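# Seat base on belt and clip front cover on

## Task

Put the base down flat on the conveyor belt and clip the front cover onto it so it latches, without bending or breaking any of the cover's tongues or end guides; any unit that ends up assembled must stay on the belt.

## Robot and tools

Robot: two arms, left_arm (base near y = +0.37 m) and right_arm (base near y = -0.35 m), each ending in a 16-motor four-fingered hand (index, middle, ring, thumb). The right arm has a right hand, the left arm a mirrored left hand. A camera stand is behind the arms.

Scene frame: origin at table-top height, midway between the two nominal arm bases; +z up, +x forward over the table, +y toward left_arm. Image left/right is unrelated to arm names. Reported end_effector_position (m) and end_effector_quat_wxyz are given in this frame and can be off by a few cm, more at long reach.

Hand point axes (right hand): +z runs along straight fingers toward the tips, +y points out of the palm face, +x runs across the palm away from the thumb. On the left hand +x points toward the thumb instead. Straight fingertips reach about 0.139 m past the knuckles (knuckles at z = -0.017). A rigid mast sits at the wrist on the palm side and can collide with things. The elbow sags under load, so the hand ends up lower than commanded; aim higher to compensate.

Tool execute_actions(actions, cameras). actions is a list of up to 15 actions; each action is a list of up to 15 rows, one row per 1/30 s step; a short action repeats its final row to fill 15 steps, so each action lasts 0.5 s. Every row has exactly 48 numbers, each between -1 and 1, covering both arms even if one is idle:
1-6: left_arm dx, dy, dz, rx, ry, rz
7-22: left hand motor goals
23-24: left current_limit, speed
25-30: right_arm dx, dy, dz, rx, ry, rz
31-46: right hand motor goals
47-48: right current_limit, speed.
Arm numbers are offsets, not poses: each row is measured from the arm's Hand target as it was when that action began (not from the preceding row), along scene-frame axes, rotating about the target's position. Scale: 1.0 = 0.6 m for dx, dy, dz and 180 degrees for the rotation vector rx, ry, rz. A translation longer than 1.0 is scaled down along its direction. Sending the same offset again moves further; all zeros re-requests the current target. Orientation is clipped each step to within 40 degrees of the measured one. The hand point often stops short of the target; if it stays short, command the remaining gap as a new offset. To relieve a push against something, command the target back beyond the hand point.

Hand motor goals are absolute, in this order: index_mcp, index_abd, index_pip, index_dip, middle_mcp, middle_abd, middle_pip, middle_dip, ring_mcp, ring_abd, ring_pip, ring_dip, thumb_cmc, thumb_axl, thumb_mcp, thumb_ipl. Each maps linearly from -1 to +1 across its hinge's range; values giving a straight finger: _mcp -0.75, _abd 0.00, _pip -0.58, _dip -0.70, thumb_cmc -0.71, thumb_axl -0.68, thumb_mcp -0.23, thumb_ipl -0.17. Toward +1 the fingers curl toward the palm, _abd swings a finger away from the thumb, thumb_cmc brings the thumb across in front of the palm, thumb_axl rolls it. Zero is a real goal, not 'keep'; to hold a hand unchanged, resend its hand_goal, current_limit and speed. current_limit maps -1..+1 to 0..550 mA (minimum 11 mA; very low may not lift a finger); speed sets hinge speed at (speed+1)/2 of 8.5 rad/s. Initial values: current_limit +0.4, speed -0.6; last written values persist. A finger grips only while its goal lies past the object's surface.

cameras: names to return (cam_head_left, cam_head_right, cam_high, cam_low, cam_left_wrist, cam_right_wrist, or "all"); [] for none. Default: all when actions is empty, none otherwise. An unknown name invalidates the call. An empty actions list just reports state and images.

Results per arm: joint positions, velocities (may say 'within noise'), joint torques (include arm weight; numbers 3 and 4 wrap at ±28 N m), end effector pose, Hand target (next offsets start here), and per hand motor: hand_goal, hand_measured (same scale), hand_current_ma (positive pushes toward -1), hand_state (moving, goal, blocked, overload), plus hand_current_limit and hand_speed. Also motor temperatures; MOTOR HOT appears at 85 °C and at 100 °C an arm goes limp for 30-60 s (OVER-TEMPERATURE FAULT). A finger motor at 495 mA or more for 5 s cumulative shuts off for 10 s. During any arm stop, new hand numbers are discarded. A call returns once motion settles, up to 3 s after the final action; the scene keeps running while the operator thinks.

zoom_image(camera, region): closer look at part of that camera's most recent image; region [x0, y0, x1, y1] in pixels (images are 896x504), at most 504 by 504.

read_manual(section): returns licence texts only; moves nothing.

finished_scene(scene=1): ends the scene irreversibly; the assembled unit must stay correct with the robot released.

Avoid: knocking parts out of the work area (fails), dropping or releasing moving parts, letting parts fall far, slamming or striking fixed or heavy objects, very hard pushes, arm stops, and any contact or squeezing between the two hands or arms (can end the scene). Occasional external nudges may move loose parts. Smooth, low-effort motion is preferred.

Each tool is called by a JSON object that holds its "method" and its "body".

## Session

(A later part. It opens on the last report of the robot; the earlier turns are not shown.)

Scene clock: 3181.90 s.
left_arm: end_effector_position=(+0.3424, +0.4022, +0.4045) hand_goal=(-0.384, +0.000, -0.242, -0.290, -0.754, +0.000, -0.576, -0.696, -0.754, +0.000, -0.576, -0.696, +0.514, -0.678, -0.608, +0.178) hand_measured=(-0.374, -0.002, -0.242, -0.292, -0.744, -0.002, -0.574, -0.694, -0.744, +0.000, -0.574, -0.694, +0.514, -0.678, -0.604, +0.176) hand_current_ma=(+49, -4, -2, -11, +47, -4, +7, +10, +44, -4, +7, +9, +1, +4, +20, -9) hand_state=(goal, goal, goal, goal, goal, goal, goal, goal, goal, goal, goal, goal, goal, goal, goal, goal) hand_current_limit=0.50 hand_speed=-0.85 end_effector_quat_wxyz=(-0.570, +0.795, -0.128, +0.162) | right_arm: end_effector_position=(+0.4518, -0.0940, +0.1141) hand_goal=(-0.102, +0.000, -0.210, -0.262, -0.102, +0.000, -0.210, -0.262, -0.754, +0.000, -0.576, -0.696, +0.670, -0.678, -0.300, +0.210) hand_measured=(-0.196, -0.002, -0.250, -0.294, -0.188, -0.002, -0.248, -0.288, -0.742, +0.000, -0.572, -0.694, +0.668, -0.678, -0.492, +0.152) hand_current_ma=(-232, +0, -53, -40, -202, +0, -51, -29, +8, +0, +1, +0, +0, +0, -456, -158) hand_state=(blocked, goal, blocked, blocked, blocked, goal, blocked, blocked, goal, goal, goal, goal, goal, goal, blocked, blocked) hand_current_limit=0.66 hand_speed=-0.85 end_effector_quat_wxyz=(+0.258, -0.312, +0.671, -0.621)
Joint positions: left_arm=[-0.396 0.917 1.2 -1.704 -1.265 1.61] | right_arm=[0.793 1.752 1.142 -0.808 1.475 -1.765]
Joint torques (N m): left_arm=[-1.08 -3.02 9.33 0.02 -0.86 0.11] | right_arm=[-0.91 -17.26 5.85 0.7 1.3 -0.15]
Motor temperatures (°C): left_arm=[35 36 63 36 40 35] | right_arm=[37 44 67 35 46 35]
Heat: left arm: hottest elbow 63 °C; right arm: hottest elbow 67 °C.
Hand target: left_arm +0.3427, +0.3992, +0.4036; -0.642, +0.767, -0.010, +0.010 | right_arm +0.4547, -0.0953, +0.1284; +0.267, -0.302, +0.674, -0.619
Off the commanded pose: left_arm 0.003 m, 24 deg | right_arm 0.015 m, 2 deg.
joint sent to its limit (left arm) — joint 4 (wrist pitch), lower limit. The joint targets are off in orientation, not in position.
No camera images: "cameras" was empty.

{"method": "execute_actions", "body": {"actions": [[[0,0,0,0,0,0,-0.384,0,-0.241,-0.29,-0.754,0,-0.576,-0.696,-0.754,0,-0.576,-0.696,0.514,-0.678,-0.607,0.178,0.5,-0.85,0,0,0,0,0,0,-0.122,0,-0.22,-0.262,-0.122,0,-0.22,-0.262,-0.754,0,-0.576,-0.696,0.671,-0.678,-0.30,0.21,0.66,-0.85]]], "cameras": []}}

Scene clock: 3187.37 s.
left_arm: end_effector_position=(+0.3424, +0.4022, +0.4045) hand_goal=(-0.384, +0.000, -0.242, -0.290, -0.754, +0.000, -0.576, -0.696, -0.754, +0.000, -0.576, -0.696, +0.514, -0.678, -0.608, +0.178) hand_measured=(-0.374, -0.002, -0.242, -0.292, -0.744, -0.002, -0.574, -0.694, -0.744, +0.000, -0.574, -0.694, +0.514, -0.678, -0.604, +0.176) hand_current_ma=(+49, -4, -2, -11, +47, -4, +7, +10, +44, -4, +7, +9, +1, +4, +20, -9) hand_state=(goal, goal, goal, goal, goal, goal, goal, goal, goal, goal, goal, goal, goal, goal, goal, goal) hand_current_limit=0.50 hand_speed=-0.85 end_effector_quat_wxyz=(-0.570, +0.795, -0.128, +0.162) | right_arm: end_effector_position=(+0.4518, -0.0940, +0.1141) hand_goal=(-0.122, +0.000, -0.220, -0.262, -0.122, +0.000, -0.220, -0.262, -0.754, +0.000, -0.576, -0.696, +0.670, -0.678, -0.300, +0.210) hand_measured=(-0.196, -0.002, -0.254, -0.294, -0.188, -0.002, -0.252, -0.288, -0.742, +0.000, -0.572, -0.694, +0.668, -0.678, -0.492, +0.152) hand_current_ma=(-157, +0, -41, -40, -132, +0, -39, -29, +8, +0, +1, +0, +0, +0, -456, -158) hand_state=(blocked, goal, blocked, blocked, blocked, goal, blocked, blocked, goal, goal, goal, goal, goal, goal, blocked, blocked) hand_current_limit=0.66 hand_speed=-0.85 end_effector_quat_wxyz=(+0.258, -0.312, +0.671, -0.621)
Joint positions: left_arm=[-0.396 0.917 1.2 -1.704 -1.265 1.61] | right_arm=[0.793 1.752 1.142 -0.808 1.475 -1.765]
Joint torques (N m): left_arm=[-1.14 -3.02 9.37 0.03 -0.85 0.11] | right_arm=[0.03 -16.38 5.83 0.69 1.3 -0.14]
Motor temperatures (°C): left_arm=[35 36 63 36 40 35] | right_arm=[37 44 67 35 46 35]
Heat: left arm: hottest elbow 63 °C; right arm: hottest elbow 67 °C.
Hand target: left_arm +0.3427, +0.3992, +0.4036; -0.642, +0.767, -0.010, +0.010 | right_arm +0.4547, -0.0953, +0.1284; +0.267, -0.302, +0.674, -0.618
Off the commanded pose: left_arm 0.003 m, 24 deg | right_arm 0.015 m, 2 deg.
joint sent to its limit (left arm) — joint 4 (wrist pitch), lower limit. The joint targets are off in orientation, not in position.
No camera images: "cameras" was empty.

{"method": "execute_actions", "body": {"actions": [[[0,0,0,0,0,0,-0.384,0,-0.241,-0.29,-0.754,0,-0.576,-0.696,-0.754,0,-0.576,-0.696,0.514,-0.678,-0.607,0.178,0.5,-0.85,-0.0209,0.0196,0,0,0,0,-0.1,0,-0.21,-0.262,-0.1,0,-0.21,-0.262,-0.754,0,-0.576,-0.696,0.671,-0.678,-0.30,0.21,0.66,-0.85]]], "cameras": []}}

Scene clock: 3213.10 s.
left_arm: end_effector_position=(+0.3424, +0.4022, +0.4045) hand_goal=(-0.384, +0.000, -0.242, -0.290, -0.754, +0.000, -0.576, -0.696, -0.754, +0.000, -0.576, -0.696, +0.514, -0.678, -0.608, +0.178) hand_measured=(-0.374, -0.002, -0.242, -0.292, -0.744, -0.002, -0.574, -0.694, -0.744, +0.000, -0.574, -0.694, +0.514, -0.678, -0.604, +0.176) hand_current_ma=(+49, -4, -2, -11, +47, -4, +7, +10, +44, -4, +7, +9, +1, +4, +20, -9) hand_state=(goal, goal, goal, goal, goal, goal, goal, goal, goal, goal, goal, goal, goal, goal, goal, goal) hand_current_limit=0.50 hand_speed=-0.85 end_effector_quat_wxyz=(-0.570, +0.795, -0.128, +0.162) | right_arm: end_effector_position=(+0.4333, -0.0995, +0.1130) hand_goal=(-0.100, +0.000, -0.210, -0.262, -0.100, +0.000, -0.210, -0.262, -0.754, +0.000, -0.576, -0.696, +0.670, -0.678, -0.300, +0.210) hand_measured=(-0.196, -0.002, -0.254, -0.294, -0.186, -0.002, -0.252, -0.288, -0.742, +0.000, -0.572, -0.694, +0.668, -0.678, -0.492, +0.152) hand_current_ma=(-240, +0, -62, -40, -206, +0, -59, -29, +8, +0, +1, +0, -1, +0, -456, -158) hand_state=(blocked, goal, blocked, blocked, blocked, goal, blocked, blocked, goal, goal, goal, goal, goal, goal, blocked, blocked) hand_current_limit=0.66 hand_speed=-0.85 end_effector_quat_wxyz=(+0.250, -0.321, +0.667, -0.624)
Joint positions: left_arm=[-0.396 0.917 1.2 -1.704 -1.265 1.61] | right_arm=[0.813 1.752 1.142 -1.006 1.474 -1.593]
Joint torques (N m): left_arm=[-1.08 -3.14 9.35 0.09 -0.84 0.11] | right_arm=[0.73 -15.15 8.39 -0.31 1.29 0.06]
Motor temperatures (°C): left_arm=[35 36 63 36 40 35] | right_arm=[37 45 66 35 46 35]
Heat: left arm: hottest elbow 63 °C; right arm: hottest elbow 66 °C.
Hand target: left_arm +0.3427, +0.3992, +0.4036; -0.642, +0.767, -0.010, +0.010 | right_arm +0.4421, -0.0834, +0.1283; +0.268, -0.302, +0.674, -0.618
Off the commanded pose: left_arm 0.003 m, 24 deg | right_arm 0.024 m, 3 deg.
joint sent to its limit (left arm) — joint 4 (wrist pitch), lower limit. The joint targets are off in orientation, not in position.
No camera images: "cameras" was empty.

{"method": "execute_actions", "body": {"actions": [[[0,0,0,0,0,0,-0.384,0,-0.241,-0.29,-0.754,0,-0.576,-0.696,-0.754,0,-0.576,-0.696,0.514,-0.678,-0.607,0.178,0.5,-0.85,0.0258,-0.0242,0,0,0,0,-0.1,0,-0.21,-0.262,-0.1,0,-0.21,-0.262,-0.754,0,-0.576,-0.696,0.671,-0.678,-0.30,0.21,0.66,-0.85]]], "cameras": ["cam_low","cam_high"]}}

{"method": "zoom_image", "body": {"camera": "cam_low", "region": [440, 210, 520, 258]}}

{"method": "zoom_image", "body": {"camera": "cam_high", "region": [406, 292, 426, 314]}}

{"method": "zoom_image", "body": {"camera": "cam_high", "region": [438, 266, 458, 288]}}

Scene clock: 3221.43 s.
left_arm: end_effector_position=(+0.3424, +0.4022, +0.4045) hand_goal=(-0.384, +0.000, -0.242, -0.290, -0.754, +0.000, -0.576, -0.696, -0.754, +0.000, -0.576, -0.696, +0.514, -0.678, -0.608, +0.178) hand_measured=(-0.374, -0.002, -0.242, -0.292, -0.744, -0.002, -0.574, -0.694, -0.744, +0.000, -0.574, -0.694, +0.514, -0.678, -0.604, +0.176) hand_current_ma=(+49, -4, -2, -11, +47, -4, +7, +10, +44, -4, +7, +9, +1, +4, +20, -9) hand_state=(goal, goal, goal, goal, goal, goal, goal, goal, goal, goal, goal, goal, goal, goal, goal, goal) hand_current_limit=0.50 hand_speed=-0.85 end_effector_quat_wxyz=(-0.570, +0.795, -0.128, +0.162) | right_arm: end_effector_position=(+0.4515, -0.0982, +0.1144) hand_goal=(-0.100, +0.000, -0.210, -0.262, -0.100, +0.000, -0.210, -0.262, -0.754, +0.000, -0.576, -0.696, +0.670, -0.678, -0.300, +0.210) hand_measured=(-0.196, -0.002, -0.254, -0.294, -0.186, -0.002, -0.252, -0.288, -0.742, +0.000, -0.572, -0.694, +0.668, -0.678, -0.492, +0.152) hand_current_ma=(-240, +0, -62, -40, -206, +0, -59, -29, +8, +0, +1, +0, +0, +0, -457, -158) hand_state=(blocked, goal, blocked, blocked, blocked, goal, blocked, blocked, goal, goal, goal, goal, goal, goal, blocked, blocked) hand_current_limit=0.66 hand_speed=-0.85 end_effector_quat_wxyz=(+0.255, -0.310, +0.671, -0.623)
Joint positions: left_arm=[-0.396 0.917 1.2 -1.704 -1.265 1.61] | right_arm=[0.788 1.752 1.142 -0.832 1.476 -1.744]
Joint torques (N m): left_arm=[-1.2 -3.02 9.37 0.02 -0.85 0.11] | right_arm=[-0.73 -16.09 6.48 0.75 1.24 -0.14]
Motor temperatures (°C): left_arm=[35 36 63 36 40 35] | right_arm=[37 45 67 35 46 35]
Heat: left arm: hottest elbow 63 °C; right arm: hottest elbow 67 °C.
Hand target: left_arm +0.3427, +0.3992, +0.4036; -0.642, +0.767, -0.010, +0.010 | right_arm +0.4576, -0.0979, +0.1283; +0.267, -0.302, +0.674, -0.618
Off the commanded pose: left_arm 0.003 m, 24 deg | right_arm 0.015 m, 2 deg.
joint sent to its limit (left arm) — joint 4 (wrist pitch), lower limit. The joint targets are off in orientation, not in position.
Images, in order (width x height): cam_high 896x504, cam_low 896x504.

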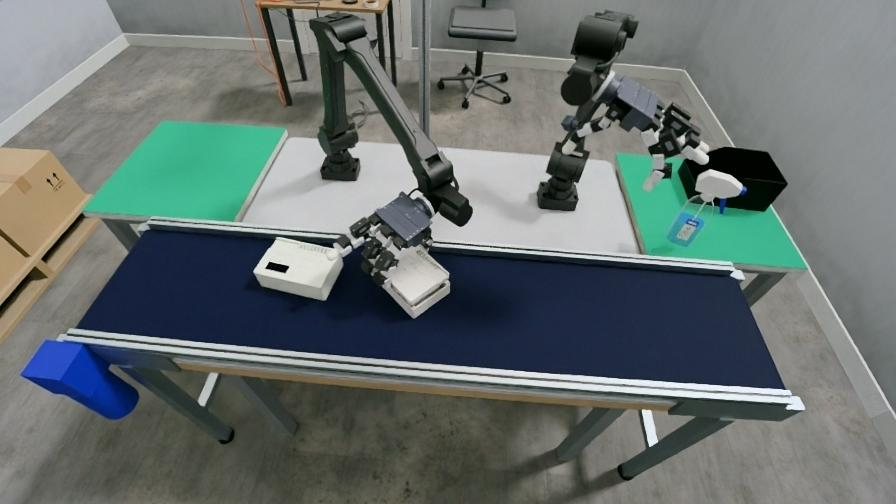

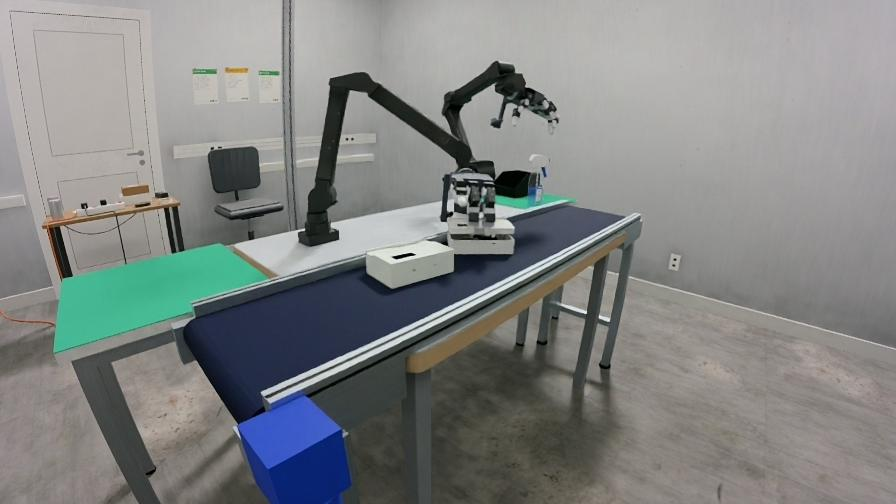

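Scaled by 6.300 from the camera's 896x504 image, which has a finer 1280x720 frame.

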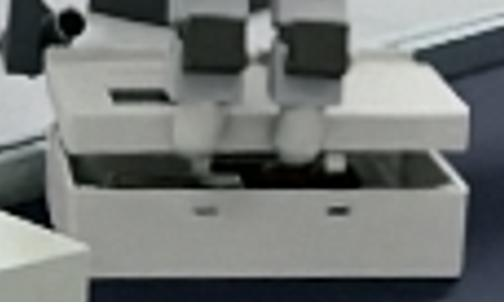

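Scaled by 22.909 from the camera's 896x504 image, which has a finer 1280x720 frame.

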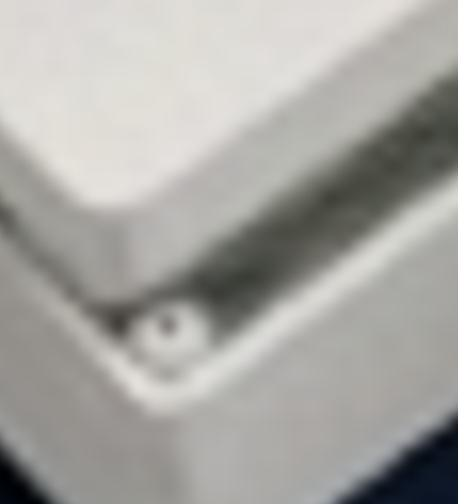

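Scaled by 22.909 from the camera's 896x504 image, which has a finer 1280x720 frame.

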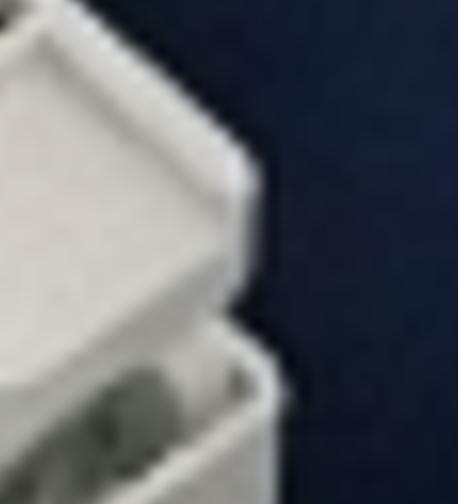

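{"method": "execute_actions", "body": {"actions": [[[0,0,0,0,0,0,-0.384,0,-0.241,-0.29,-0.754,0,-0.576,-0.696,-0.754,0,-0.576,-0.696,0.514,-0.678,-0.607,0.178,0.5,-0.85,0.0046,0.0048,-0.015,0,0,0,-0.09,0,-0.165,-0.262,-0.09,0,-0.165,-0.262,-0.754,0,-0.576,-0.696,0.671,-0.678,-0.30,0.21,0.66,-0.85]]], "cameras": []}}

Scene clock: 3238.90 s.
left_arm: end_effector_position=(+0.3424, +0.4022, +0.4045) hand_goal=(-0.384, +0.000, -0.242, -0.290, -0.754, +0.000, -0.576, -0.696, -0.754, +0.000, -0.576, -0.696, +0.514, -0.678, -0.608, +0.178) hand_measured=(-0.374, -0.002, -0.242, -0.292, -0.744, -0.002, -0.574, -0.694, -0.744, +0.000, -0.574, -0.694, +0.514, -0.678, -0.604, +0.176) hand_current_ma=(+49, -4, -2, -11, +47, -4, +7, +10, +44, -4, +7, +9, +1, +4, +20, -9) hand_state=(goal, goal, goal, goal, goal, goal, goal, goal, goal, goal, goal, goal, goal, goal, goal, goal) hand_current_limit=0.50 hand_speed=-0.85 end_effector_quat_wxyz=(-0.570, +0.795, -0.128, +0.162) | right_arm: end_effector_position=(+0.4567, -0.0922, +0.1122) hand_goal=(-0.090, +0.000, -0.166, -0.262, -0.090, +0.000, -0.166, -0.262, -0.754, +0.000, -0.576, -0.696, +0.670, -0.678, -0.300, +0.210) hand_measured=(-0.194, -0.002, -0.250, -0.294, -0.186, -0.002, -0.248, -0.288, -0.742, +0.000, -0.572, -0.694, +0.668, -0.678, -0.492, +0.152) hand_current_ma=(-279, +0, -174, -40, -243, +0, -173, -29, +8, +0, +1, +0, +0, +0, -456, -158) hand_state=(blocked, goal, blocked, blocked, blocked, goal, blocked, blocked, goal, goal, goal, goal, goal, goal, blocked, blocked) hand_current_limit=0.66 hand_speed=-0.85 end_effector_quat_wxyz=(+0.263, -0.308, +0.672, -0.619)
Joint positions: left_arm=[-0.396 0.917 1.2 -1.704 -1.265 1.61] | right_arm=[0.788 1.752 1.13 -0.718 1.473 -1.831]
Joint torques (N m): left_arm=[-1.14 -3.02 9.36 0.02 -0.85 0.09] | right_arm=[-0.26 -15.03 5.91 0.95 1.24 -0.13]
Motor temperatures (°C): left_arm=[35 36 63 36 40 35] | right_arm=[37 46 67 35 46 35]
Heat: left arm: hottest elbow 63 °C; right arm: hottest elbow 67 °C.
Hand target: left_arm +0.3427, +0.3992, +0.4036; -0.642, +0.767, -0.010, +0.010 | right_arm +0.4603, -0.0951, +0.1193; +0.267, -0.302, +0.674, -0.618
Off the commanded pose: left_arm 0.003 m, 24 deg | right_arm 0.008 m, 1 deg.
joint sent to its limit (left arm) — joint 4 (wrist pitch), lower limit. The joint targets are off in orientation, not in position.
No camera images: "cameras" was empty.

{"method": "execute_actions", "body": {"actions": [[[0,0,0,0,0,0,-0.384,0,-0.241,-0.29,-0.754,0,-0.576,-0.696,-0.754,0,-0.576,-0.696,0.514,-0.678,-0.607,0.178,0.5,-0.85,-0.005,-0.0052,-0.008,-0.004,0.0038,0,-0.08,0,-0.15,-0.262,-0.08,0,-0.15,-0.262,-0.754,0,-0.576,-0.696,0.671,-0.678,-0.30,0.21,0.66,-0.85]]], "cameras": []}}

Scene clock: 3244.63 s.
left_arm: end_effector_position=(+0.3424, +0.4022, +0.4045) hand_goal=(-0.384, +0.000, -0.242, -0.290, -0.754, +0.000, -0.576, -0.696, -0.754, +0.000, -0.576, -0.696, +0.514, -0.678, -0.608, +0.178) hand_measured=(-0.374, -0.002, -0.242, -0.292, -0.744, -0.002, -0.574, -0.694, -0.744, +0.000, -0.574, -0.694, +0.514, -0.678, -0.604, +0.176) hand_current_ma=(+49, -4, -2, -11, +47, -4, +7, +10, +44, -4, +7, +9, +1, +4, +20, -9) hand_state=(goal, goal, goal, goal, goal, goal, goal, goal, goal, goal, goal, goal, goal, goal, goal, goal) hand_current_limit=0.50 hand_speed=-0.85 end_effector_quat_wxyz=(-0.570, +0.795, -0.128, +0.162) | right_arm: end_effector_position=(+0.4539, -0.0952, +0.1074) hand_goal=(-0.080, +0.000, -0.150, -0.262, -0.080, +0.000, -0.150, -0.262, -0.754, +0.000, -0.576, -0.696, +0.670, -0.678, -0.300, +0.210) hand_measured=(-0.194, -0.002, -0.244, -0.294, -0.186, -0.002, -0.244, -0.288, -0.742, +0.000, -0.572, -0.694, +0.668, -0.678, -0.492, +0.152) hand_current_ma=(-323, +0, -215, -40, -285, +0, -214, -29, +8, +0, +1, +0, +0, +0, -456, -158) hand_state=(blocked, goal, blocked, blocked, blocked, goal, blocked, blocked, goal, goal, goal, goal, goal, goal, blocked, blocked) hand_current_limit=0.66 hand_speed=-0.85 end_effector_quat_wxyz=(+0.258, -0.314, +0.670, -0.621)
Joint positions: left_arm=[-0.396 0.917 1.2 -1.704 -1.265 1.61] | right_arm=[0.788 1.752 1.115 -0.695 1.473 -1.855]
Joint torques (N m): left_arm=[-1.03 -3.08 9.39 0.03 -0.87 0.11] | right_arm=[-0.38 -15.33 5.82 0.68 1.22 -0.22]
Motor temperatures (°C): left_arm=[35 36 63 36 40 35] | right_arm=[37 46 66 35 45 35]
Heat: left arm: hottest elbow 63 °C; right arm: hottest elbow 66 °C.
Hand target: left_arm +0.3427, +0.3992, +0.4036; -0.642, +0.767, -0.010, +0.010 | right_arm +0.4574, -0.0981, +0.1146; +0.262, -0.307, +0.672, -0.621
Off the commanded pose: left_arm 0.003 m, 24 deg | right_arm 0.008 m, 1 deg.
joint sent to its limit (left arm) — joint 4 (wrist pitch), lower limit. The joint targets are off in orientation, not in position.
No camera images: "cameras" was empty.

{"method": "execute_actions", "body": {"actions": [], "cameras": ["cam_low","cam_high"]}}

{"method": "zoom_image", "body": {"camera": "cam_low", "region": [440, 222, 480, 254]}}

{"method": "zoom_image", "body": {"camera": "cam_low", "region": [480, 222, 520, 254]}}

{"method": "zoom_image", "body": {"camera": "cam_high", "region": [406, 292, 426, 314]}}

{"method": "zoom_image", "body": {"camera": "cam_high", "region": [438, 266, 458, 288]}}

Scene clock: 3249.07 s.
left_arm: end_effector_position=(+0.3424, +0.4022, +0.4045) hand_goal=(-0.384, +0.000, -0.242, -0.290, -0.754, +0.000, -0.576, -0.696, -0.754, +0.000, -0.576, -0.696, +0.514, -0.678, -0.608, +0.178) hand_measured=(-0.374, -0.002, -0.242, -0.292, -0.744, -0.002, -0.574, -0.694, -0.744, +0.000, -0.574, -0.694, +0.514, -0.678, -0.604, +0.176) hand_current_ma=(+49, -4, -2, -11, +47, -4, +7, +10, +44, -4, +7, +9, +1, +4, +20, -9) hand_state=(goal, goal, goal, goal, goal, goal, goal, goal, goal, goal, goal, goal, goal, goal, goal, goal) hand_current_limit=0.50 hand_speed=-0.85 end_effector_quat_wxyz=(-0.570, +0.795, -0.128, +0.162) | right_arm: end_effector_position=(+0.4539, -0.0952, +0.1074) hand_goal=(-0.080, +0.000, -0.150, -0.262, -0.080, +0.000, -0.150, -0.262, -0.754, +0.000, -0.576, -0.696, +0.670, -0.678, -0.300, +0.210) hand_measured=(-0.194, -0.002, -0.244, -0.294, -0.186, -0.002, -0.244, -0.288, -0.742, +0.000, -0.572, -0.694, +0.668, -0.678, -0.492, +0.152) hand_current_ma=(-323, +0, -215, -40, -285, +0, -214, -29, +8, +0, +1, +0, +0, +0, -456, -158) hand_state=(blocked, goal, blocked, blocked, blocked, goal, blocked, blocked, goal, goal, goal, goal, goal, goal, blocked, blocked) hand_current_limit=0.66 hand_speed=-0.85 end_effector_quat_wxyz=(+0.258, -0.314, +0.670, -0.621)
Joint positions: left_arm=[-0.396 0.917 1.2 -1.704 -1.265 1.61] | right_arm=[0.788 1.752 1.115 -0.695 1.473 -1.856]
Joint velocities: within noise
Joint torques (N m): left_arm=[-1.14 -3.25 9.39 0.01 -0.86 0.1] | right_arm=[-0.56 -16.26 5.81 0.84 1.27 -0.18]
Motor temperatures (°C): left_arm=[35 36 63 36 40 35] | right_arm=[37 46 66 35 45 35]
Heat: left arm: hottest elbow 63 °C; right arm: hottest elbow 66 °C.
Hand target: left_arm +0.3427, +0.3992, +0.4036; -0.642, +0.767, -0.010, +0.010 | right_arm +0.4574, -0.0981, +0.1146; +0.262, -0.307, +0.672, -0.621
Off the commanded pose: left_arm 0.003 m, 24 deg | right_arm 0.008 m, 1 deg.
Images, in order (width x height): cam_high 896x504, cam_low 896x504.

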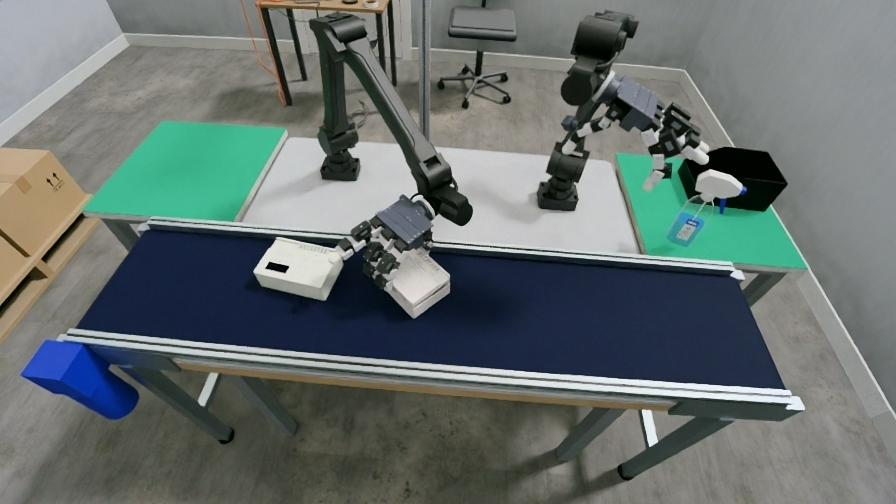

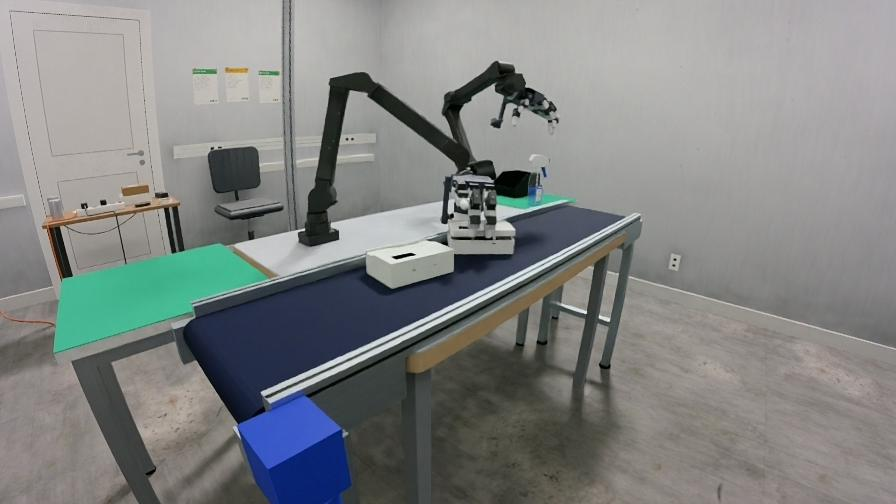

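Scaled by 12.600 from the camera's 896x504 image, which has a finer 1280x720 frame.

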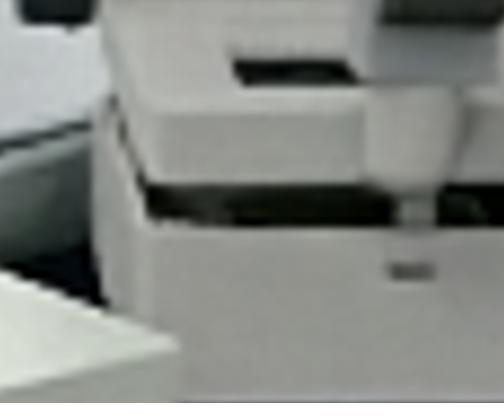

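Scaled by 12.600 from the camera's 896x504 image, which has a finer 1280x720 frame.

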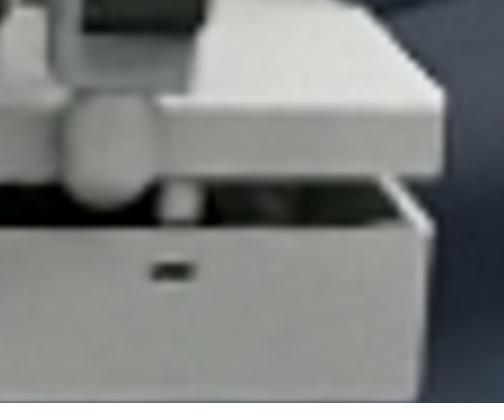

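Scaled by 22.909 from the camera's 896x504 image, which has a finer 1280x720 frame.

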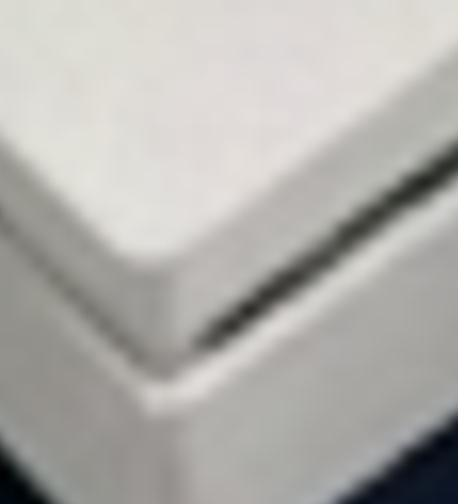

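Scaled by 22.909 from the camera's 896x504 image, which has a finer 1280x720 frame.

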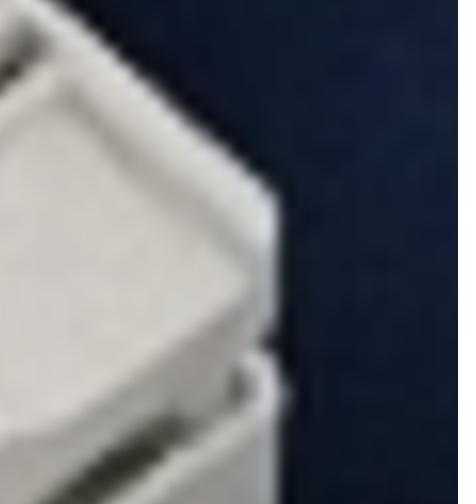

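{"method": "execute_actions", "body": {"actions": [[[0,0,0,0,0,0,-0.384,0,-0.241,-0.29,-0.754,0,-0.576,-0.696,-0.754,0,-0.576,-0.696,0.514,-0.678,-0.607,0.178,0.5,-0.85,0,0,0,0,0,0,-0.062,0,-0.14,-0.262,-0.062,0,-0.14,-0.262,-0.754,0,-0.576,-0.696,0.671,-0.678,-0.30,0.21,0.66,-0.85]]], "cameras": []}}

Scene clock: 3266.03 s.
left_arm: end_effector_position=(+0.3424, +0.4022, +0.4045) hand_goal=(-0.384, +0.000, -0.242, -0.290, -0.754, +0.000, -0.576, -0.696, -0.754, +0.000, -0.576, -0.696, +0.514, -0.678, -0.608, +0.178) hand_measured=(-0.374, -0.002, -0.242, -0.292, -0.744, -0.002, -0.574, -0.694, -0.744, +0.000, -0.574, -0.694, +0.514, -0.678, -0.604, +0.176) hand_current_ma=(+49, -4, -2, -11, +47, -4, +7, +10, +44, -4, +7, +9, +1, +4, +20, -9) hand_state=(goal, goal, goal, goal, goal, goal, goal, goal, goal, goal, goal, goal, goal, goal, goal, goal) hand_current_limit=0.50 hand_speed=-0.85 end_effector_quat_wxyz=(-0.570, +0.795, -0.128, +0.162) | right_arm: end_effector_position=(+0.4538, -0.0953, +0.1073) hand_goal=(-0.062, +0.000, -0.140, -0.262, -0.062, +0.000, -0.140, -0.262, -0.754, +0.000, -0.576, -0.696, +0.670, -0.678, -0.300, +0.210) hand_measured=(-0.194, -0.002, -0.242, -0.294, -0.186, -0.002, -0.242, -0.288, -0.742, +0.000, -0.572, -0.694, +0.668, -0.678, -0.492, +0.152) hand_current_ma=(-408, +0, -244, -40, -366, +0, -243, -29, +8, +0, +1, +0, +0, +0, -457, -158) hand_state=(blocked, goal, blocked, blocked, blocked, goal, blocked, blocked, goal, goal, goal, goal, goal, goal, blocked, blocked) hand_current_limit=0.66 hand_speed=-0.85 end_effector_quat_wxyz=(+0.258, -0.315, +0.669, -0.621)
Joint positions: left_arm=[-0.396 0.917 1.2 -1.704 -1.265 1.61] | right_arm=[0.788 1.752 1.115 -0.695 1.473 -1.857]
Joint torques (N m): left_arm=[-0.97 -3.02 9.37 0.1 -0.85 0.11] | right_arm=[-0.32 -15.79 5.78 0.87 1.23 -0.2]
Motor temperatures (°C): left_arm=[35 36 63 36 40 35] | right_arm=[37 46 64 35 45 35]
Heat: left arm: hottest elbow 63 °C; right arm: hottest elbow 64 °C.
Hand target: left_arm +0.3427, +0.3992, +0.4036; -0.642, +0.767, -0.010, +0.010 | right_arm +0.4574, -0.0981, +0.1146; +0.262, -0.308, +0.672, -0.621
Off the commanded pose: left_arm 0.003 m, 24 deg | right_arm 0.009 m, 1 deg.
joint sent to its limit (left arm) — joint 4 (wrist pitch), lower limit. The joint targets are off in orientation, not in position.
No camera images: "cameras" was empty.

{"method": "execute_actions", "body": {"actions": [[[0,0,0,0,0,0,-0.384,0,-0.241,-0.29,-0.754,0,-0.576,-0.696,-0.754,0,-0.576,-0.696,0.514,-0.678,-0.607,0.178,0.5,-0.85,0,0,0,0,0,0,-0.062,0,-0.14,-0.262,-0.062,0,-0.14,-0.262,-0.754,0,-0.576,-0.696,0.671,-0.678,-0.386,0.21,0.66,-0.85]]], "cameras": []}}

Scene clock: 3275.13 s.
left_arm: end_effector_position=(+0.3424, +0.4022, +0.4045) hand_goal=(-0.384, +0.000, -0.242, -0.290, -0.754, +0.000, -0.576, -0.696, -0.754, +0.000, -0.576, -0.696, +0.514, -0.678, -0.608, +0.178) hand_measured=(-0.374, -0.002, -0.242, -0.292, -0.744, -0.002, -0.574, -0.694, -0.744, +0.000, -0.574, -0.694, +0.514, -0.678, -0.604, +0.176) hand_current_ma=(+49, -4, -2, -11, +47, -4, +7, +10, +44, -4, +7, +9, +1, +4, +20, -9) hand_state=(goal, goal, goal, goal, goal, goal, goal, goal, goal, goal, goal, goal, goal, goal, goal, goal) hand_current_limit=0.50 hand_speed=-0.85 end_effector_quat_wxyz=(-0.570, +0.795, -0.128, +0.162) | right_arm: end_effector_position=(+0.4538, -0.0953, +0.1073) hand_goal=(-0.062, +0.000, -0.140, -0.262, -0.062, +0.000, -0.140, -0.262, -0.754, +0.000, -0.576, -0.696, +0.670, -0.678, -0.386, +0.210) hand_measured=(-0.194, -0.002, -0.242, -0.294, -0.186, -0.002, -0.242, -0.288, -0.742, +0.000, -0.572, -0.694, +0.668, -0.678, -0.492, +0.152) hand_current_ma=(-408, +0, -244, -40, -366, +0, -243, -29, +8, +0, +1, +0, +0, +0, -390, -158) hand_state=(blocked, goal, blocked, blocked, blocked, goal, blocked, blocked, goal, goal, goal, goal, goal, goal, blocked, blocked) hand_current_limit=0.66 hand_speed=-0.85 end_effector_quat_wxyz=(+0.258, -0.315, +0.669, -0.621)
Joint positions: left_arm=[-0.396 0.917 1.2 -1.704 -1.265 1.61] | right_arm=[0.788 1.752 1.115 -0.695 1.473 -1.857]
Joint torques (N m): left_arm=[-1.14 -2.9 9.35 0.05 -0.86 0.1] | right_arm=[-1.14 -15.91 5.76 0.9 1.26 -0.21]
Motor temperatures (°C): left_arm=[35 36 63 36 40 35] | right_arm=[37 46 64 35 45 35]
Heat: left arm: hottest elbow 63 °C; right arm: hottest elbow 64 °C.
Hand target: left_arm +0.3427, +0.3992, +0.4036; -0.642, +0.767, -0.010, +0.010 | right_arm +0.4574, -0.0981, +0.1146; +0.262, -0.307, +0.672, -0.621
Off the commanded pose: left_arm 0.003 m, 24 deg | right_arm 0.009 m, 1 deg.
joint sent to its limit (left arm) — joint 4 (wrist pitch), lower limit. The joint targets are off in orientation, not in position.
No camera images: "cameras" was empty.

{"method": "execute_actions", "body": {"actions": [[[0,0,0,0,0,0,-0.384,0,-0.241,-0.29,-0.754,0,-0.576,-0.696,-0.754,0,-0.576,-0.696,0.514,-0.678,-0.607,0.178,0.5,-0.85,0,0,0,0,0,0,-0.062,0,-0.14,-0.262,-0.062,0,-0.14,-0.262,-0.754,0,-0.576,-0.696,0.671,-0.678,-0.41,0.21,0.66,-0.85]]], "cameras": []}}

Scene clock: 3279.10 s.
left_arm: end_effector_position=(+0.3424, +0.4022, +0.4045) hand_goal=(-0.384, +0.000, -0.242, -0.290, -0.754, +0.000, -0.576, -0.696, -0.754, +0.000, -0.576, -0.696, +0.514, -0.678, -0.608, +0.178) hand_measured=(-0.374, -0.002, -0.242, -0.292, -0.744, -0.002, -0.574, -0.694, -0.744, +0.000, -0.574, -0.694, +0.514, -0.678, -0.604, +0.176) hand_current_ma=(+49, -4, -2, -11, +47, -4, +7, +10, +44, -4, +7, +9, +1, +4, +20, -9) hand_state=(goal, goal, goal, goal, goal, goal, goal, goal, goal, goal, goal, goal, goal, goal, goal, goal) hand_current_limit=0.50 hand_speed=-0.85 end_effector_quat_wxyz=(-0.570, +0.795, -0.128, +0.162) | right_arm: end_effector_position=(+0.4538, -0.0953, +0.1073) hand_goal=(-0.062, +0.000, -0.140, -0.262, -0.062, +0.000, -0.140, -0.262, -0.754, +0.000, -0.576, -0.696, +0.670, -0.678, -0.410, +0.210) hand_measured=(-0.194, -0.002, -0.234, -0.294, -0.184, -0.002, -0.236, -0.288, -0.742, +0.000, -0.572, -0.694, +0.668, -0.678, -0.502, +0.152) hand_current_ma=(-408, +0, -210, -40, -355, +0, -220, -29, +8, +0, +1, +0, +0, +0, -306, -158) hand_state=(blocked, goal, blocked, blocked, blocked, goal, blocked, blocked, goal, goal, goal, goal, goal, goal, blocked, blocked) hand_current_limit=0.66 hand_speed=-0.85 end_effector_quat_wxyz=(+0.258, -0.315, +0.669, -0.621)
Joint positions: left_arm=[-0.396 0.917 1.2 -1.704 -1.265 1.61] | right_arm=[0.788 1.752 1.115 -0.695 1.473 -1.857]
Joint torques (N m): left_arm=[-0.97 -3.14 9.35 0.05 -0.86 0.11] | right_arm=[-0.56 -15.74 5.75 0.85 1.23 -0.15]
Motor temperatures (°C): left_arm=[35 36 63 36 40 35] | right_arm=[37 46 63 35 45 35]
Heat: left arm: hottest elbow 63 °C; right arm: hottest elbow 63 °C.
Hand target: left_arm +0.3427, +0.3992, +0.4036; -0.642, +0.767, -0.010, +0.010 | right_arm +0.4574, -0.0981, +0.1146; +0.262, -0.307, +0.672, -0.621
Off the commanded pose: left_arm 0.003 m, 24 deg | right_arm 0.009 m, 1 deg.
joint sent to its limit (left arm) — joint 4 (wrist pitch), lower limit. The joint targets are off in orientation, not in position.
No camera images: "cameras" was empty.

{"method": "execute_actions", "body": {"actions": [[[0,0,0,0,0,0,-0.384,0,-0.241,-0.29,-0.754,0,-0.576,-0.696,-0.754,0,-0.576,-0.696,0.514,-0.678,-0.607,0.178,0.5,-0.85,-0.001,-0.001,-0.005,-0.0015,0.0014,0,-0.07,0,-0.14,-0.262,-0.07,0,-0.14,-0.262,-0.754,0,-0.576,-0.696,0.671,-0.678,-0.36,0.21,0.66,-0.85]]], "cameras": ["cam_low","cam_high"]}}

{"method": "zoom_image", "body": {"camera": "cam_low", "region": [440, 222, 480, 254]}}

{"method": "zoom_image", "body": {"camera": "cam_low", "region": [480, 222, 520, 254]}}

{"method": "zoom_image", "body": {"camera": "cam_high", "region": [406, 292, 426, 314]}}

{"method": "zoom_image", "body": {"camera": "cam_high", "region": [438, 266, 458, 288]}}

{"method": "zoom_image", "body": {"camera": "cam_high", "region": [390, 284, 414, 308]}}

Scene clock: 3291.93 s.
left_arm: end_effector_position=(+0.3424, +0.4022, +0.4045) hand_goal=(-0.384, +0.000, -0.242, -0.290, -0.754, +0.000, -0.576, -0.696, -0.754, +0.000, -0.576, -0.696, +0.514, -0.678, -0.608, +0.178) hand_measured=(-0.374, -0.002, -0.242, -0.292, -0.744, -0.002, -0.574, -0.694, -0.744, +0.000, -0.574, -0.694, +0.514, -0.678, -0.604, +0.176) hand_current_ma=(+49, -4, -2, -11, +47, -4, +7, +10, +44, -4, +7, +9, +1, +4, +20, -9) hand_state=(goal, goal, goal, goal, goal, goal, goal, goal, goal, goal, goal, goal, goal, goal, goal, goal) hand_current_limit=0.50 hand_speed=-0.85 end_effector_quat_wxyz=(-0.570, +0.795, -0.128, +0.162) | right_arm: end_effector_position=(+0.4542, -0.0949, +0.1075) hand_goal=(-0.070, +0.000, -0.140, -0.262, -0.070, +0.000, -0.140, -0.262, -0.754, +0.000, -0.576, -0.696, +0.670, -0.678, -0.360, +0.210) hand_measured=(-0.194, -0.002, -0.234, -0.294, -0.184, -0.002, -0.236, -0.288, -0.742, +0.000, -0.572, -0.694, +0.668, -0.678, -0.502, +0.152) hand_current_ma=(-369, +0, -210, -40, -318, +0, -220, -29, +8, +0, +1, +0, +0, +0, -456, -158) hand_state=(blocked, goal, blocked, blocked, blocked, goal, blocked, blocked, goal, goal, goal, goal, goal, goal, blocked, blocked) hand_current_limit=0.66 hand_speed=-0.85 end_effector_quat_wxyz=(+0.259, -0.314, +0.670, -0.621)
Joint positions: left_arm=[-0.396 0.917 1.2 -1.704 -1.265 1.61] | right_arm=[0.788 1.752 1.115 -0.691 1.473 -1.859]
Joint torques (N m): left_arm=[-0.91 -3.14 9.37 0.05 -0.86 0.11] | right_arm=[-0.32 -15.21 5.83 0.87 1.24 -0.13]
Motor temperatures (°C): left_arm=[35 36 63 36 40 35] | right_arm=[37 46 63 35 45 35]
Heat: left arm: hottest elbow 63 °C; right arm: hottest elbow 63 °C.
Hand target: left_arm +0.3427, +0.3992, +0.4036; -0.642, +0.767, -0.010, +0.010 | right_arm +0.4568, -0.0987, +0.1116; +0.260, -0.309, +0.671, -0.622
Off the commanded pose: left_arm 0.003 m, 24 deg | right_arm 0.006 m, 1 deg.
joint sent to its limit (left arm) — joint 4 (wrist pitch), lower limit. The joint targets are off in orientation, not in position.
Images, in order (width x height): cam_high 896x504, cam_low 896x504.

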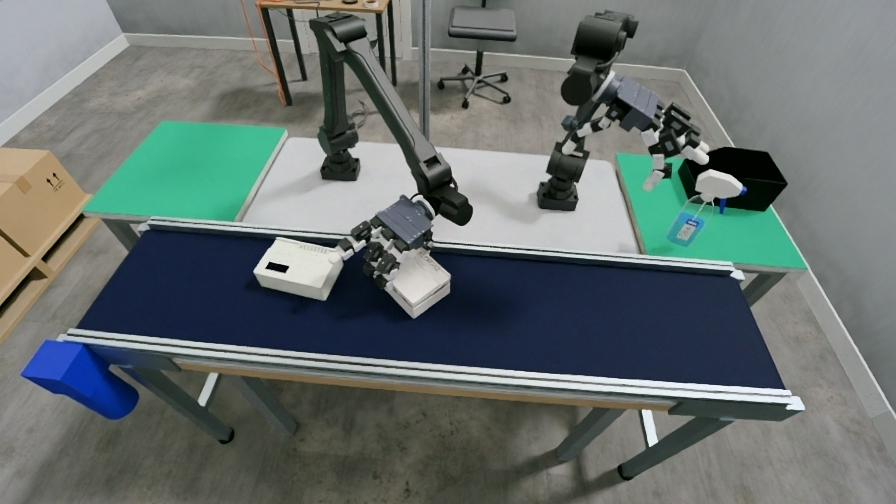

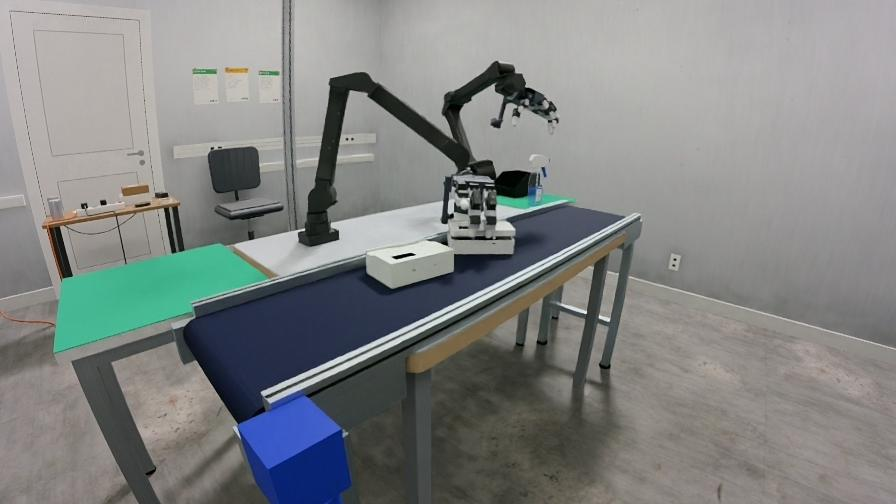

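Scaled by 12.600 from the camera's 896x504 image, which has a finer 1280x720 frame.

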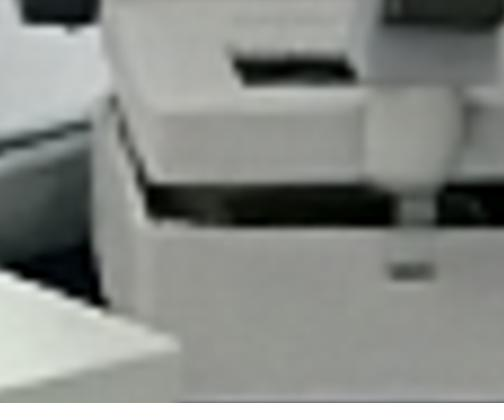

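Scaled by 12.600 from the camera's 896x504 image, which has a finer 1280x720 frame.

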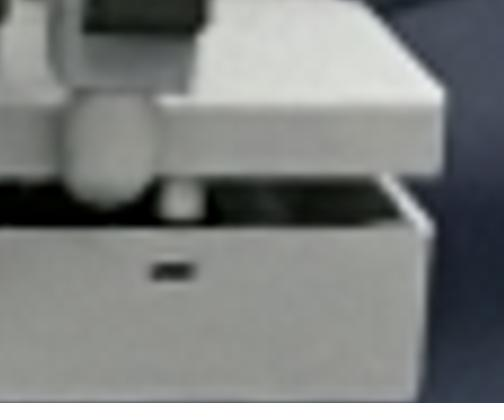

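Scaled by 22.909 from the camera's 896x504 image, which has a finer 1280x720 frame.

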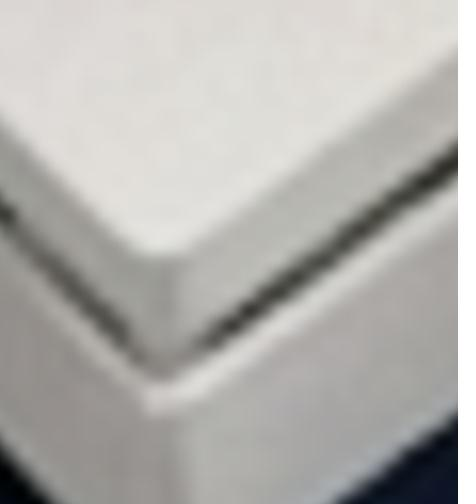

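Scaled by 22.909 from the camera's 896x504 image, which has a finer 1280x720 frame.

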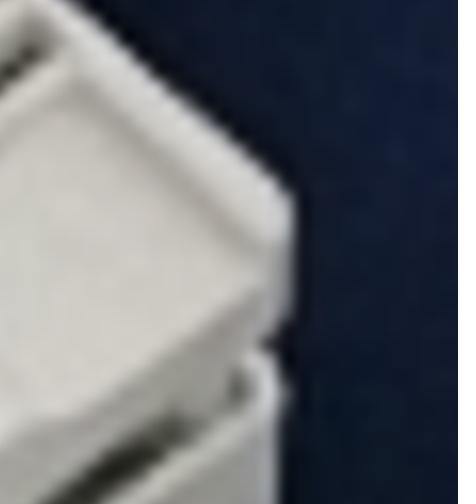

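Scaled by 21.000 from the camera's 896x504 image, which has a finer 1280x720 frame.

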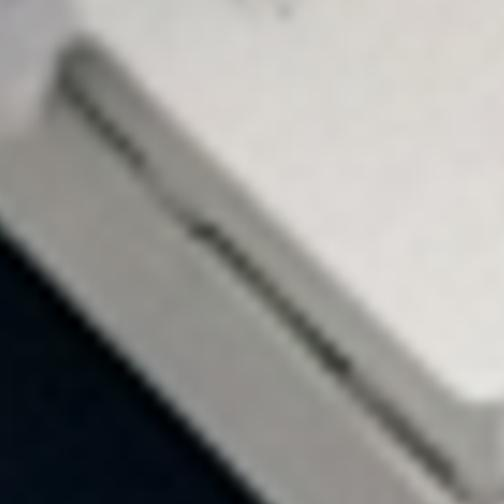

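{"method": "execute_actions", "body": {"actions": [[[0,0,0,0,0,0,-0.384,0,-0.241,-0.29,-0.754,0,-0.576,-0.696,-0.754,0,-0.576,-0.696,0.514,-0.678,-0.607,0.178,0.5,-0.85,-0.002,-0.0022,-0.007,-0.0015,0.0014,0,-0.07,0,-0.14,-0.262,-0.07,0,-0.14,-0.262,-0.754,0,-0.576,-0.696,0.671,-0.678,-0.36,0.21,0.66,-0.85]]], "cameras": []}}

Scene clock: 3313.97 s.
left_arm: end_effector_position=(+0.3424, +0.4022, +0.4045) hand_goal=(-0.384, +0.000, -0.242, -0.290, -0.754, +0.000, -0.576, -0.696, -0.754, +0.000, -0.576, -0.696, +0.514, -0.678, -0.608, +0.178) hand_measured=(-0.374, -0.002, -0.242, -0.292, -0.744, -0.002, -0.574, -0.694, -0.744, +0.000, -0.574, -0.694, +0.514, -0.678, -0.604, +0.176) hand_current_ma=(+49, -4, -2, -11, +47, -4, +7, +10, +44, -4, +7, +9, +1, +4, +20, -9) hand_state=(goal, goal, goal, goal, goal, goal, goal, goal, goal, goal, goal, goal, goal, goal, goal, goal) hand_current_limit=0.50 hand_speed=-0.85 end_effector_quat_wxyz=(-0.570, +0.795, -0.128, +0.162) | right_arm: end_effector_position=(+0.4532, -0.0961, +0.1058) hand_goal=(-0.070, +0.000, -0.140, -0.262, -0.070, +0.000, -0.140, -0.262, -0.754, +0.000, -0.576, -0.696, +0.670, -0.678, -0.360, +0.210) hand_measured=(-0.194, -0.002, -0.232, -0.294, -0.184, -0.002, -0.234, -0.288, -0.742, +0.000, -0.572, -0.694, +0.668, -0.678, -0.502, +0.152) hand_current_ma=(-369, +0, -208, -40, -318, +0, -214, -29, +8, +0, +1, +0, -1, +0, -456, -158) hand_state=(blocked, goal, blocked, blocked, blocked, goal, blocked, blocked, goal, goal, goal, goal, goal, goal, blocked, blocked) hand_current_limit=0.66 hand_speed=-0.85 end_effector_quat_wxyz=(+0.258, -0.315, +0.669, -0.622)
Joint positions: left_arm=[-0.396 0.917 1.2 -1.704 -1.265 1.61] | right_arm=[0.788 1.752 1.109 -0.684 1.474 -1.862]
Joint torques (N m): left_arm=[-1.26 -3.02 9.32 0.01 -0.85 0.1] | right_arm=[-0.09 -14.62 5.44 0.91 1.17 -0.12]
Motor temperatures (°C): left_arm=[35 36 63 36 40 35] | right_arm=[37 46 62 35 45 35]
Heat: left arm: hottest elbow 63 °C; right arm: hottest elbow 62 °C.
Hand target: left_arm +0.3427, +0.3992, +0.4036; -0.642, +0.767, -0.010, +0.010 | right_arm +0.4556, -0.1000, +0.1074; +0.257, -0.312, +0.670, -0.623
Off the commanded pose: left_arm 0.003 m, 24 deg | right_arm 0.005 m, 0 deg.
joint sent to its limit (left arm) — joint 4 (wrist pitch), lower limit. The joint targets are off in orientation, not in position.
No camera images: "cameras" was empty.

{"method": "execute_actions", "body": {"actions": [[[0,0,0,0,0,0,-0.384,0,-0.241,-0.29,-0.754,0,-0.576,-0.696,-0.754,0,-0.576,-0.696,0.514,-0.678,-0.607,0.178,0.5,-0.85,0,0,-0.004,-0.001,0.0009,0,-0.07,0,-0.14,-0.262,-0.07,0,-0.14,-0.262,-0.754,0,-0.576,-0.696,0.671,-0.678,-0.36,0.21,0.66,-0.85]]], "cameras": ["cam_low","cam_high"]}}

{"method": "zoom_image", "body": {"camera": "cam_low", "region": [440, 222, 480, 254]}}

{"method": "zoom_image", "body": {"camera": "cam_low", "region": [480, 222, 520, 254]}}

{"method": "zoom_image", "body": {"camera": "cam_high", "region": [392, 268, 460, 316]}}

Scene clock: 3321.10 s.
left_arm: end_effector_position=(+0.3424, +0.4022, +0.4045) hand_goal=(-0.384, +0.000, -0.242, -0.290, -0.754, +0.000, -0.576, -0.696, -0.754, +0.000, -0.576, -0.696, +0.514, -0.678, -0.608, +0.178) hand_measured=(-0.374, -0.002, -0.242, -0.292, -0.744, -0.002, -0.574, -0.694, -0.744, +0.000, -0.574, -0.694, +0.514, -0.678, -0.604, +0.176) hand_current_ma=(+49, -4, -2, -11, +47, -4, +7, +10, +44, -4, +7, +9, +1, +4, +20, -9) hand_state=(goal, goal, goal, goal, goal, goal, goal, goal, goal, goal, goal, goal, goal, goal, goal, goal) hand_current_limit=0.50 hand_speed=-0.85 end_effector_quat_wxyz=(-0.570, +0.795, -0.128, +0.162) | right_arm: end_effector_position=(+0.4532, -0.0961, +0.1058) hand_goal=(-0.070, +0.000, -0.140, -0.262, -0.070, +0.000, -0.140, -0.262, -0.754, +0.000, -0.576, -0.696, +0.670, -0.678, -0.360, +0.210) hand_measured=(-0.194, -0.002, -0.232, -0.294, -0.184, -0.002, -0.234, -0.288, -0.742, +0.000, -0.572, -0.694, +0.668, -0.678, -0.502, +0.152) hand_current_ma=(-369, +0, -208, -40, -318, +0, -214, -29, +8, +0, +1, +0, -1, +0, -456, -158) hand_state=(blocked, goal, blocked, blocked, blocked, goal, blocked, blocked, goal, goal, goal, goal, goal, goal, blocked, blocked) hand_current_limit=0.66 hand_speed=-0.85 end_effector_quat_wxyz=(+0.258, -0.315, +0.669, -0.622)
Joint positions: left_arm=[-0.396 0.917 1.2 -1.704 -1.265 1.61] | right_arm=[0.788 1.752 1.109 -0.684 1.474 -1.862]
Joint torques (N m): left_arm=[-1.2 -3.02 9.39 0.05 -0.87 0.11] | right_arm=[-0.67 -14.8 5.65 0.83 1.18 -0.11]
Motor temperatures (°C): left_arm=[35 36 63 36 40 35] | right_arm=[37 46 63 35 45 35]
Heat: left arm: hottest elbow 63 °C; right arm: hottest elbow 63 °C.
Hand target: left_arm +0.3427, +0.3992, +0.4036; -0.642, +0.767, -0.010, +0.010 | right_arm +0.4556, -0.1000, +0.1050; +0.256, -0.313, +0.670, -0.623
Off the commanded pose: left_arm 0.003 m, 24 deg | right_arm 0.005 m, 0 deg.
joint sent to its limit (left arm) — joint 4 (wrist pitch), lower limit. The joint targets are off in orientation, not in position.
Images, in order (width x height): cam_high 896x504, cam_low 896x504.

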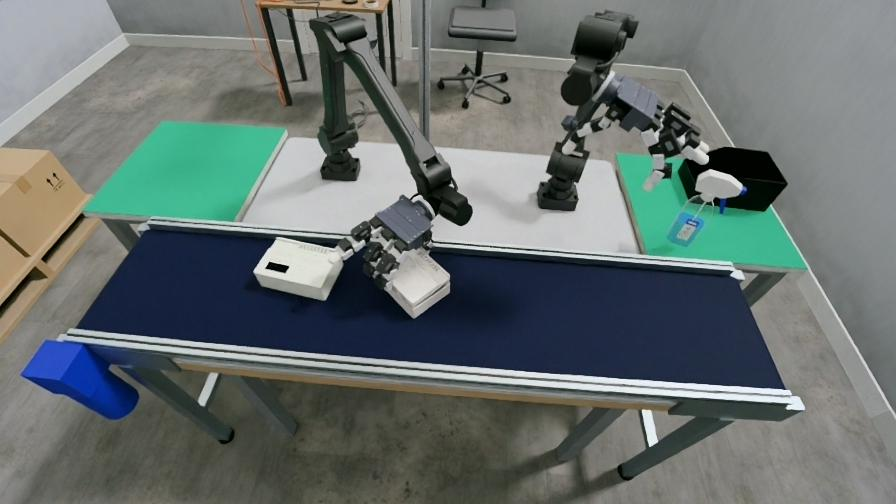

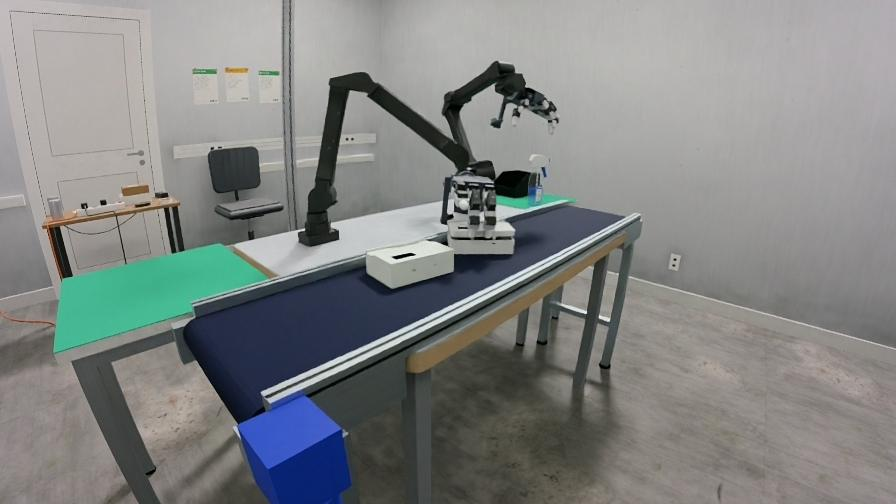

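Scaled by 12.600 from the camera's 896x504 image, which has a finer 1280x720 frame.

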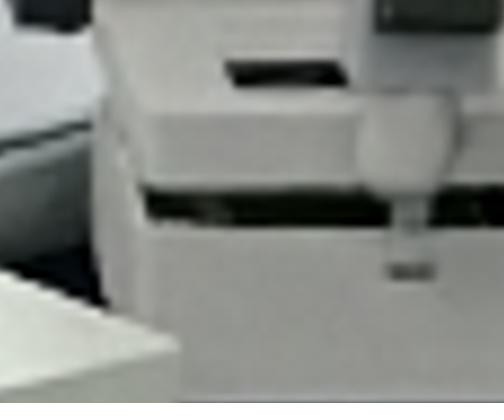

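Scaled by 12.600 from the camera's 896x504 image, which has a finer 1280x720 frame.

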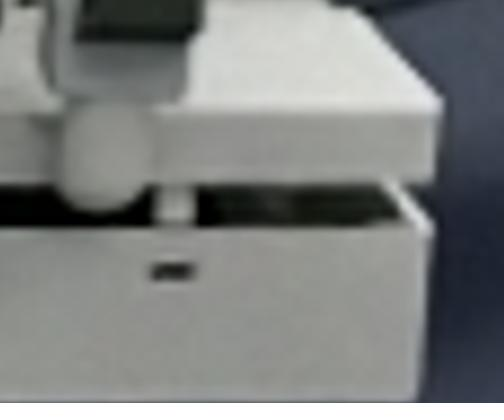

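Scaled by 7.412 from the camera's 896x504 image, which has a finer 1280x720 frame.

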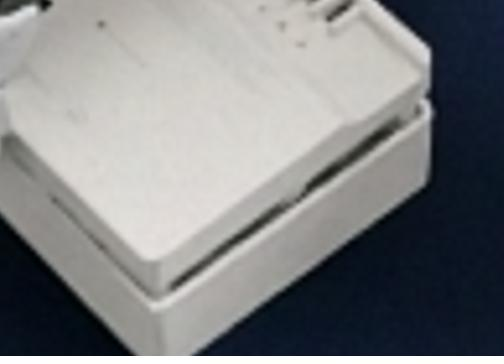

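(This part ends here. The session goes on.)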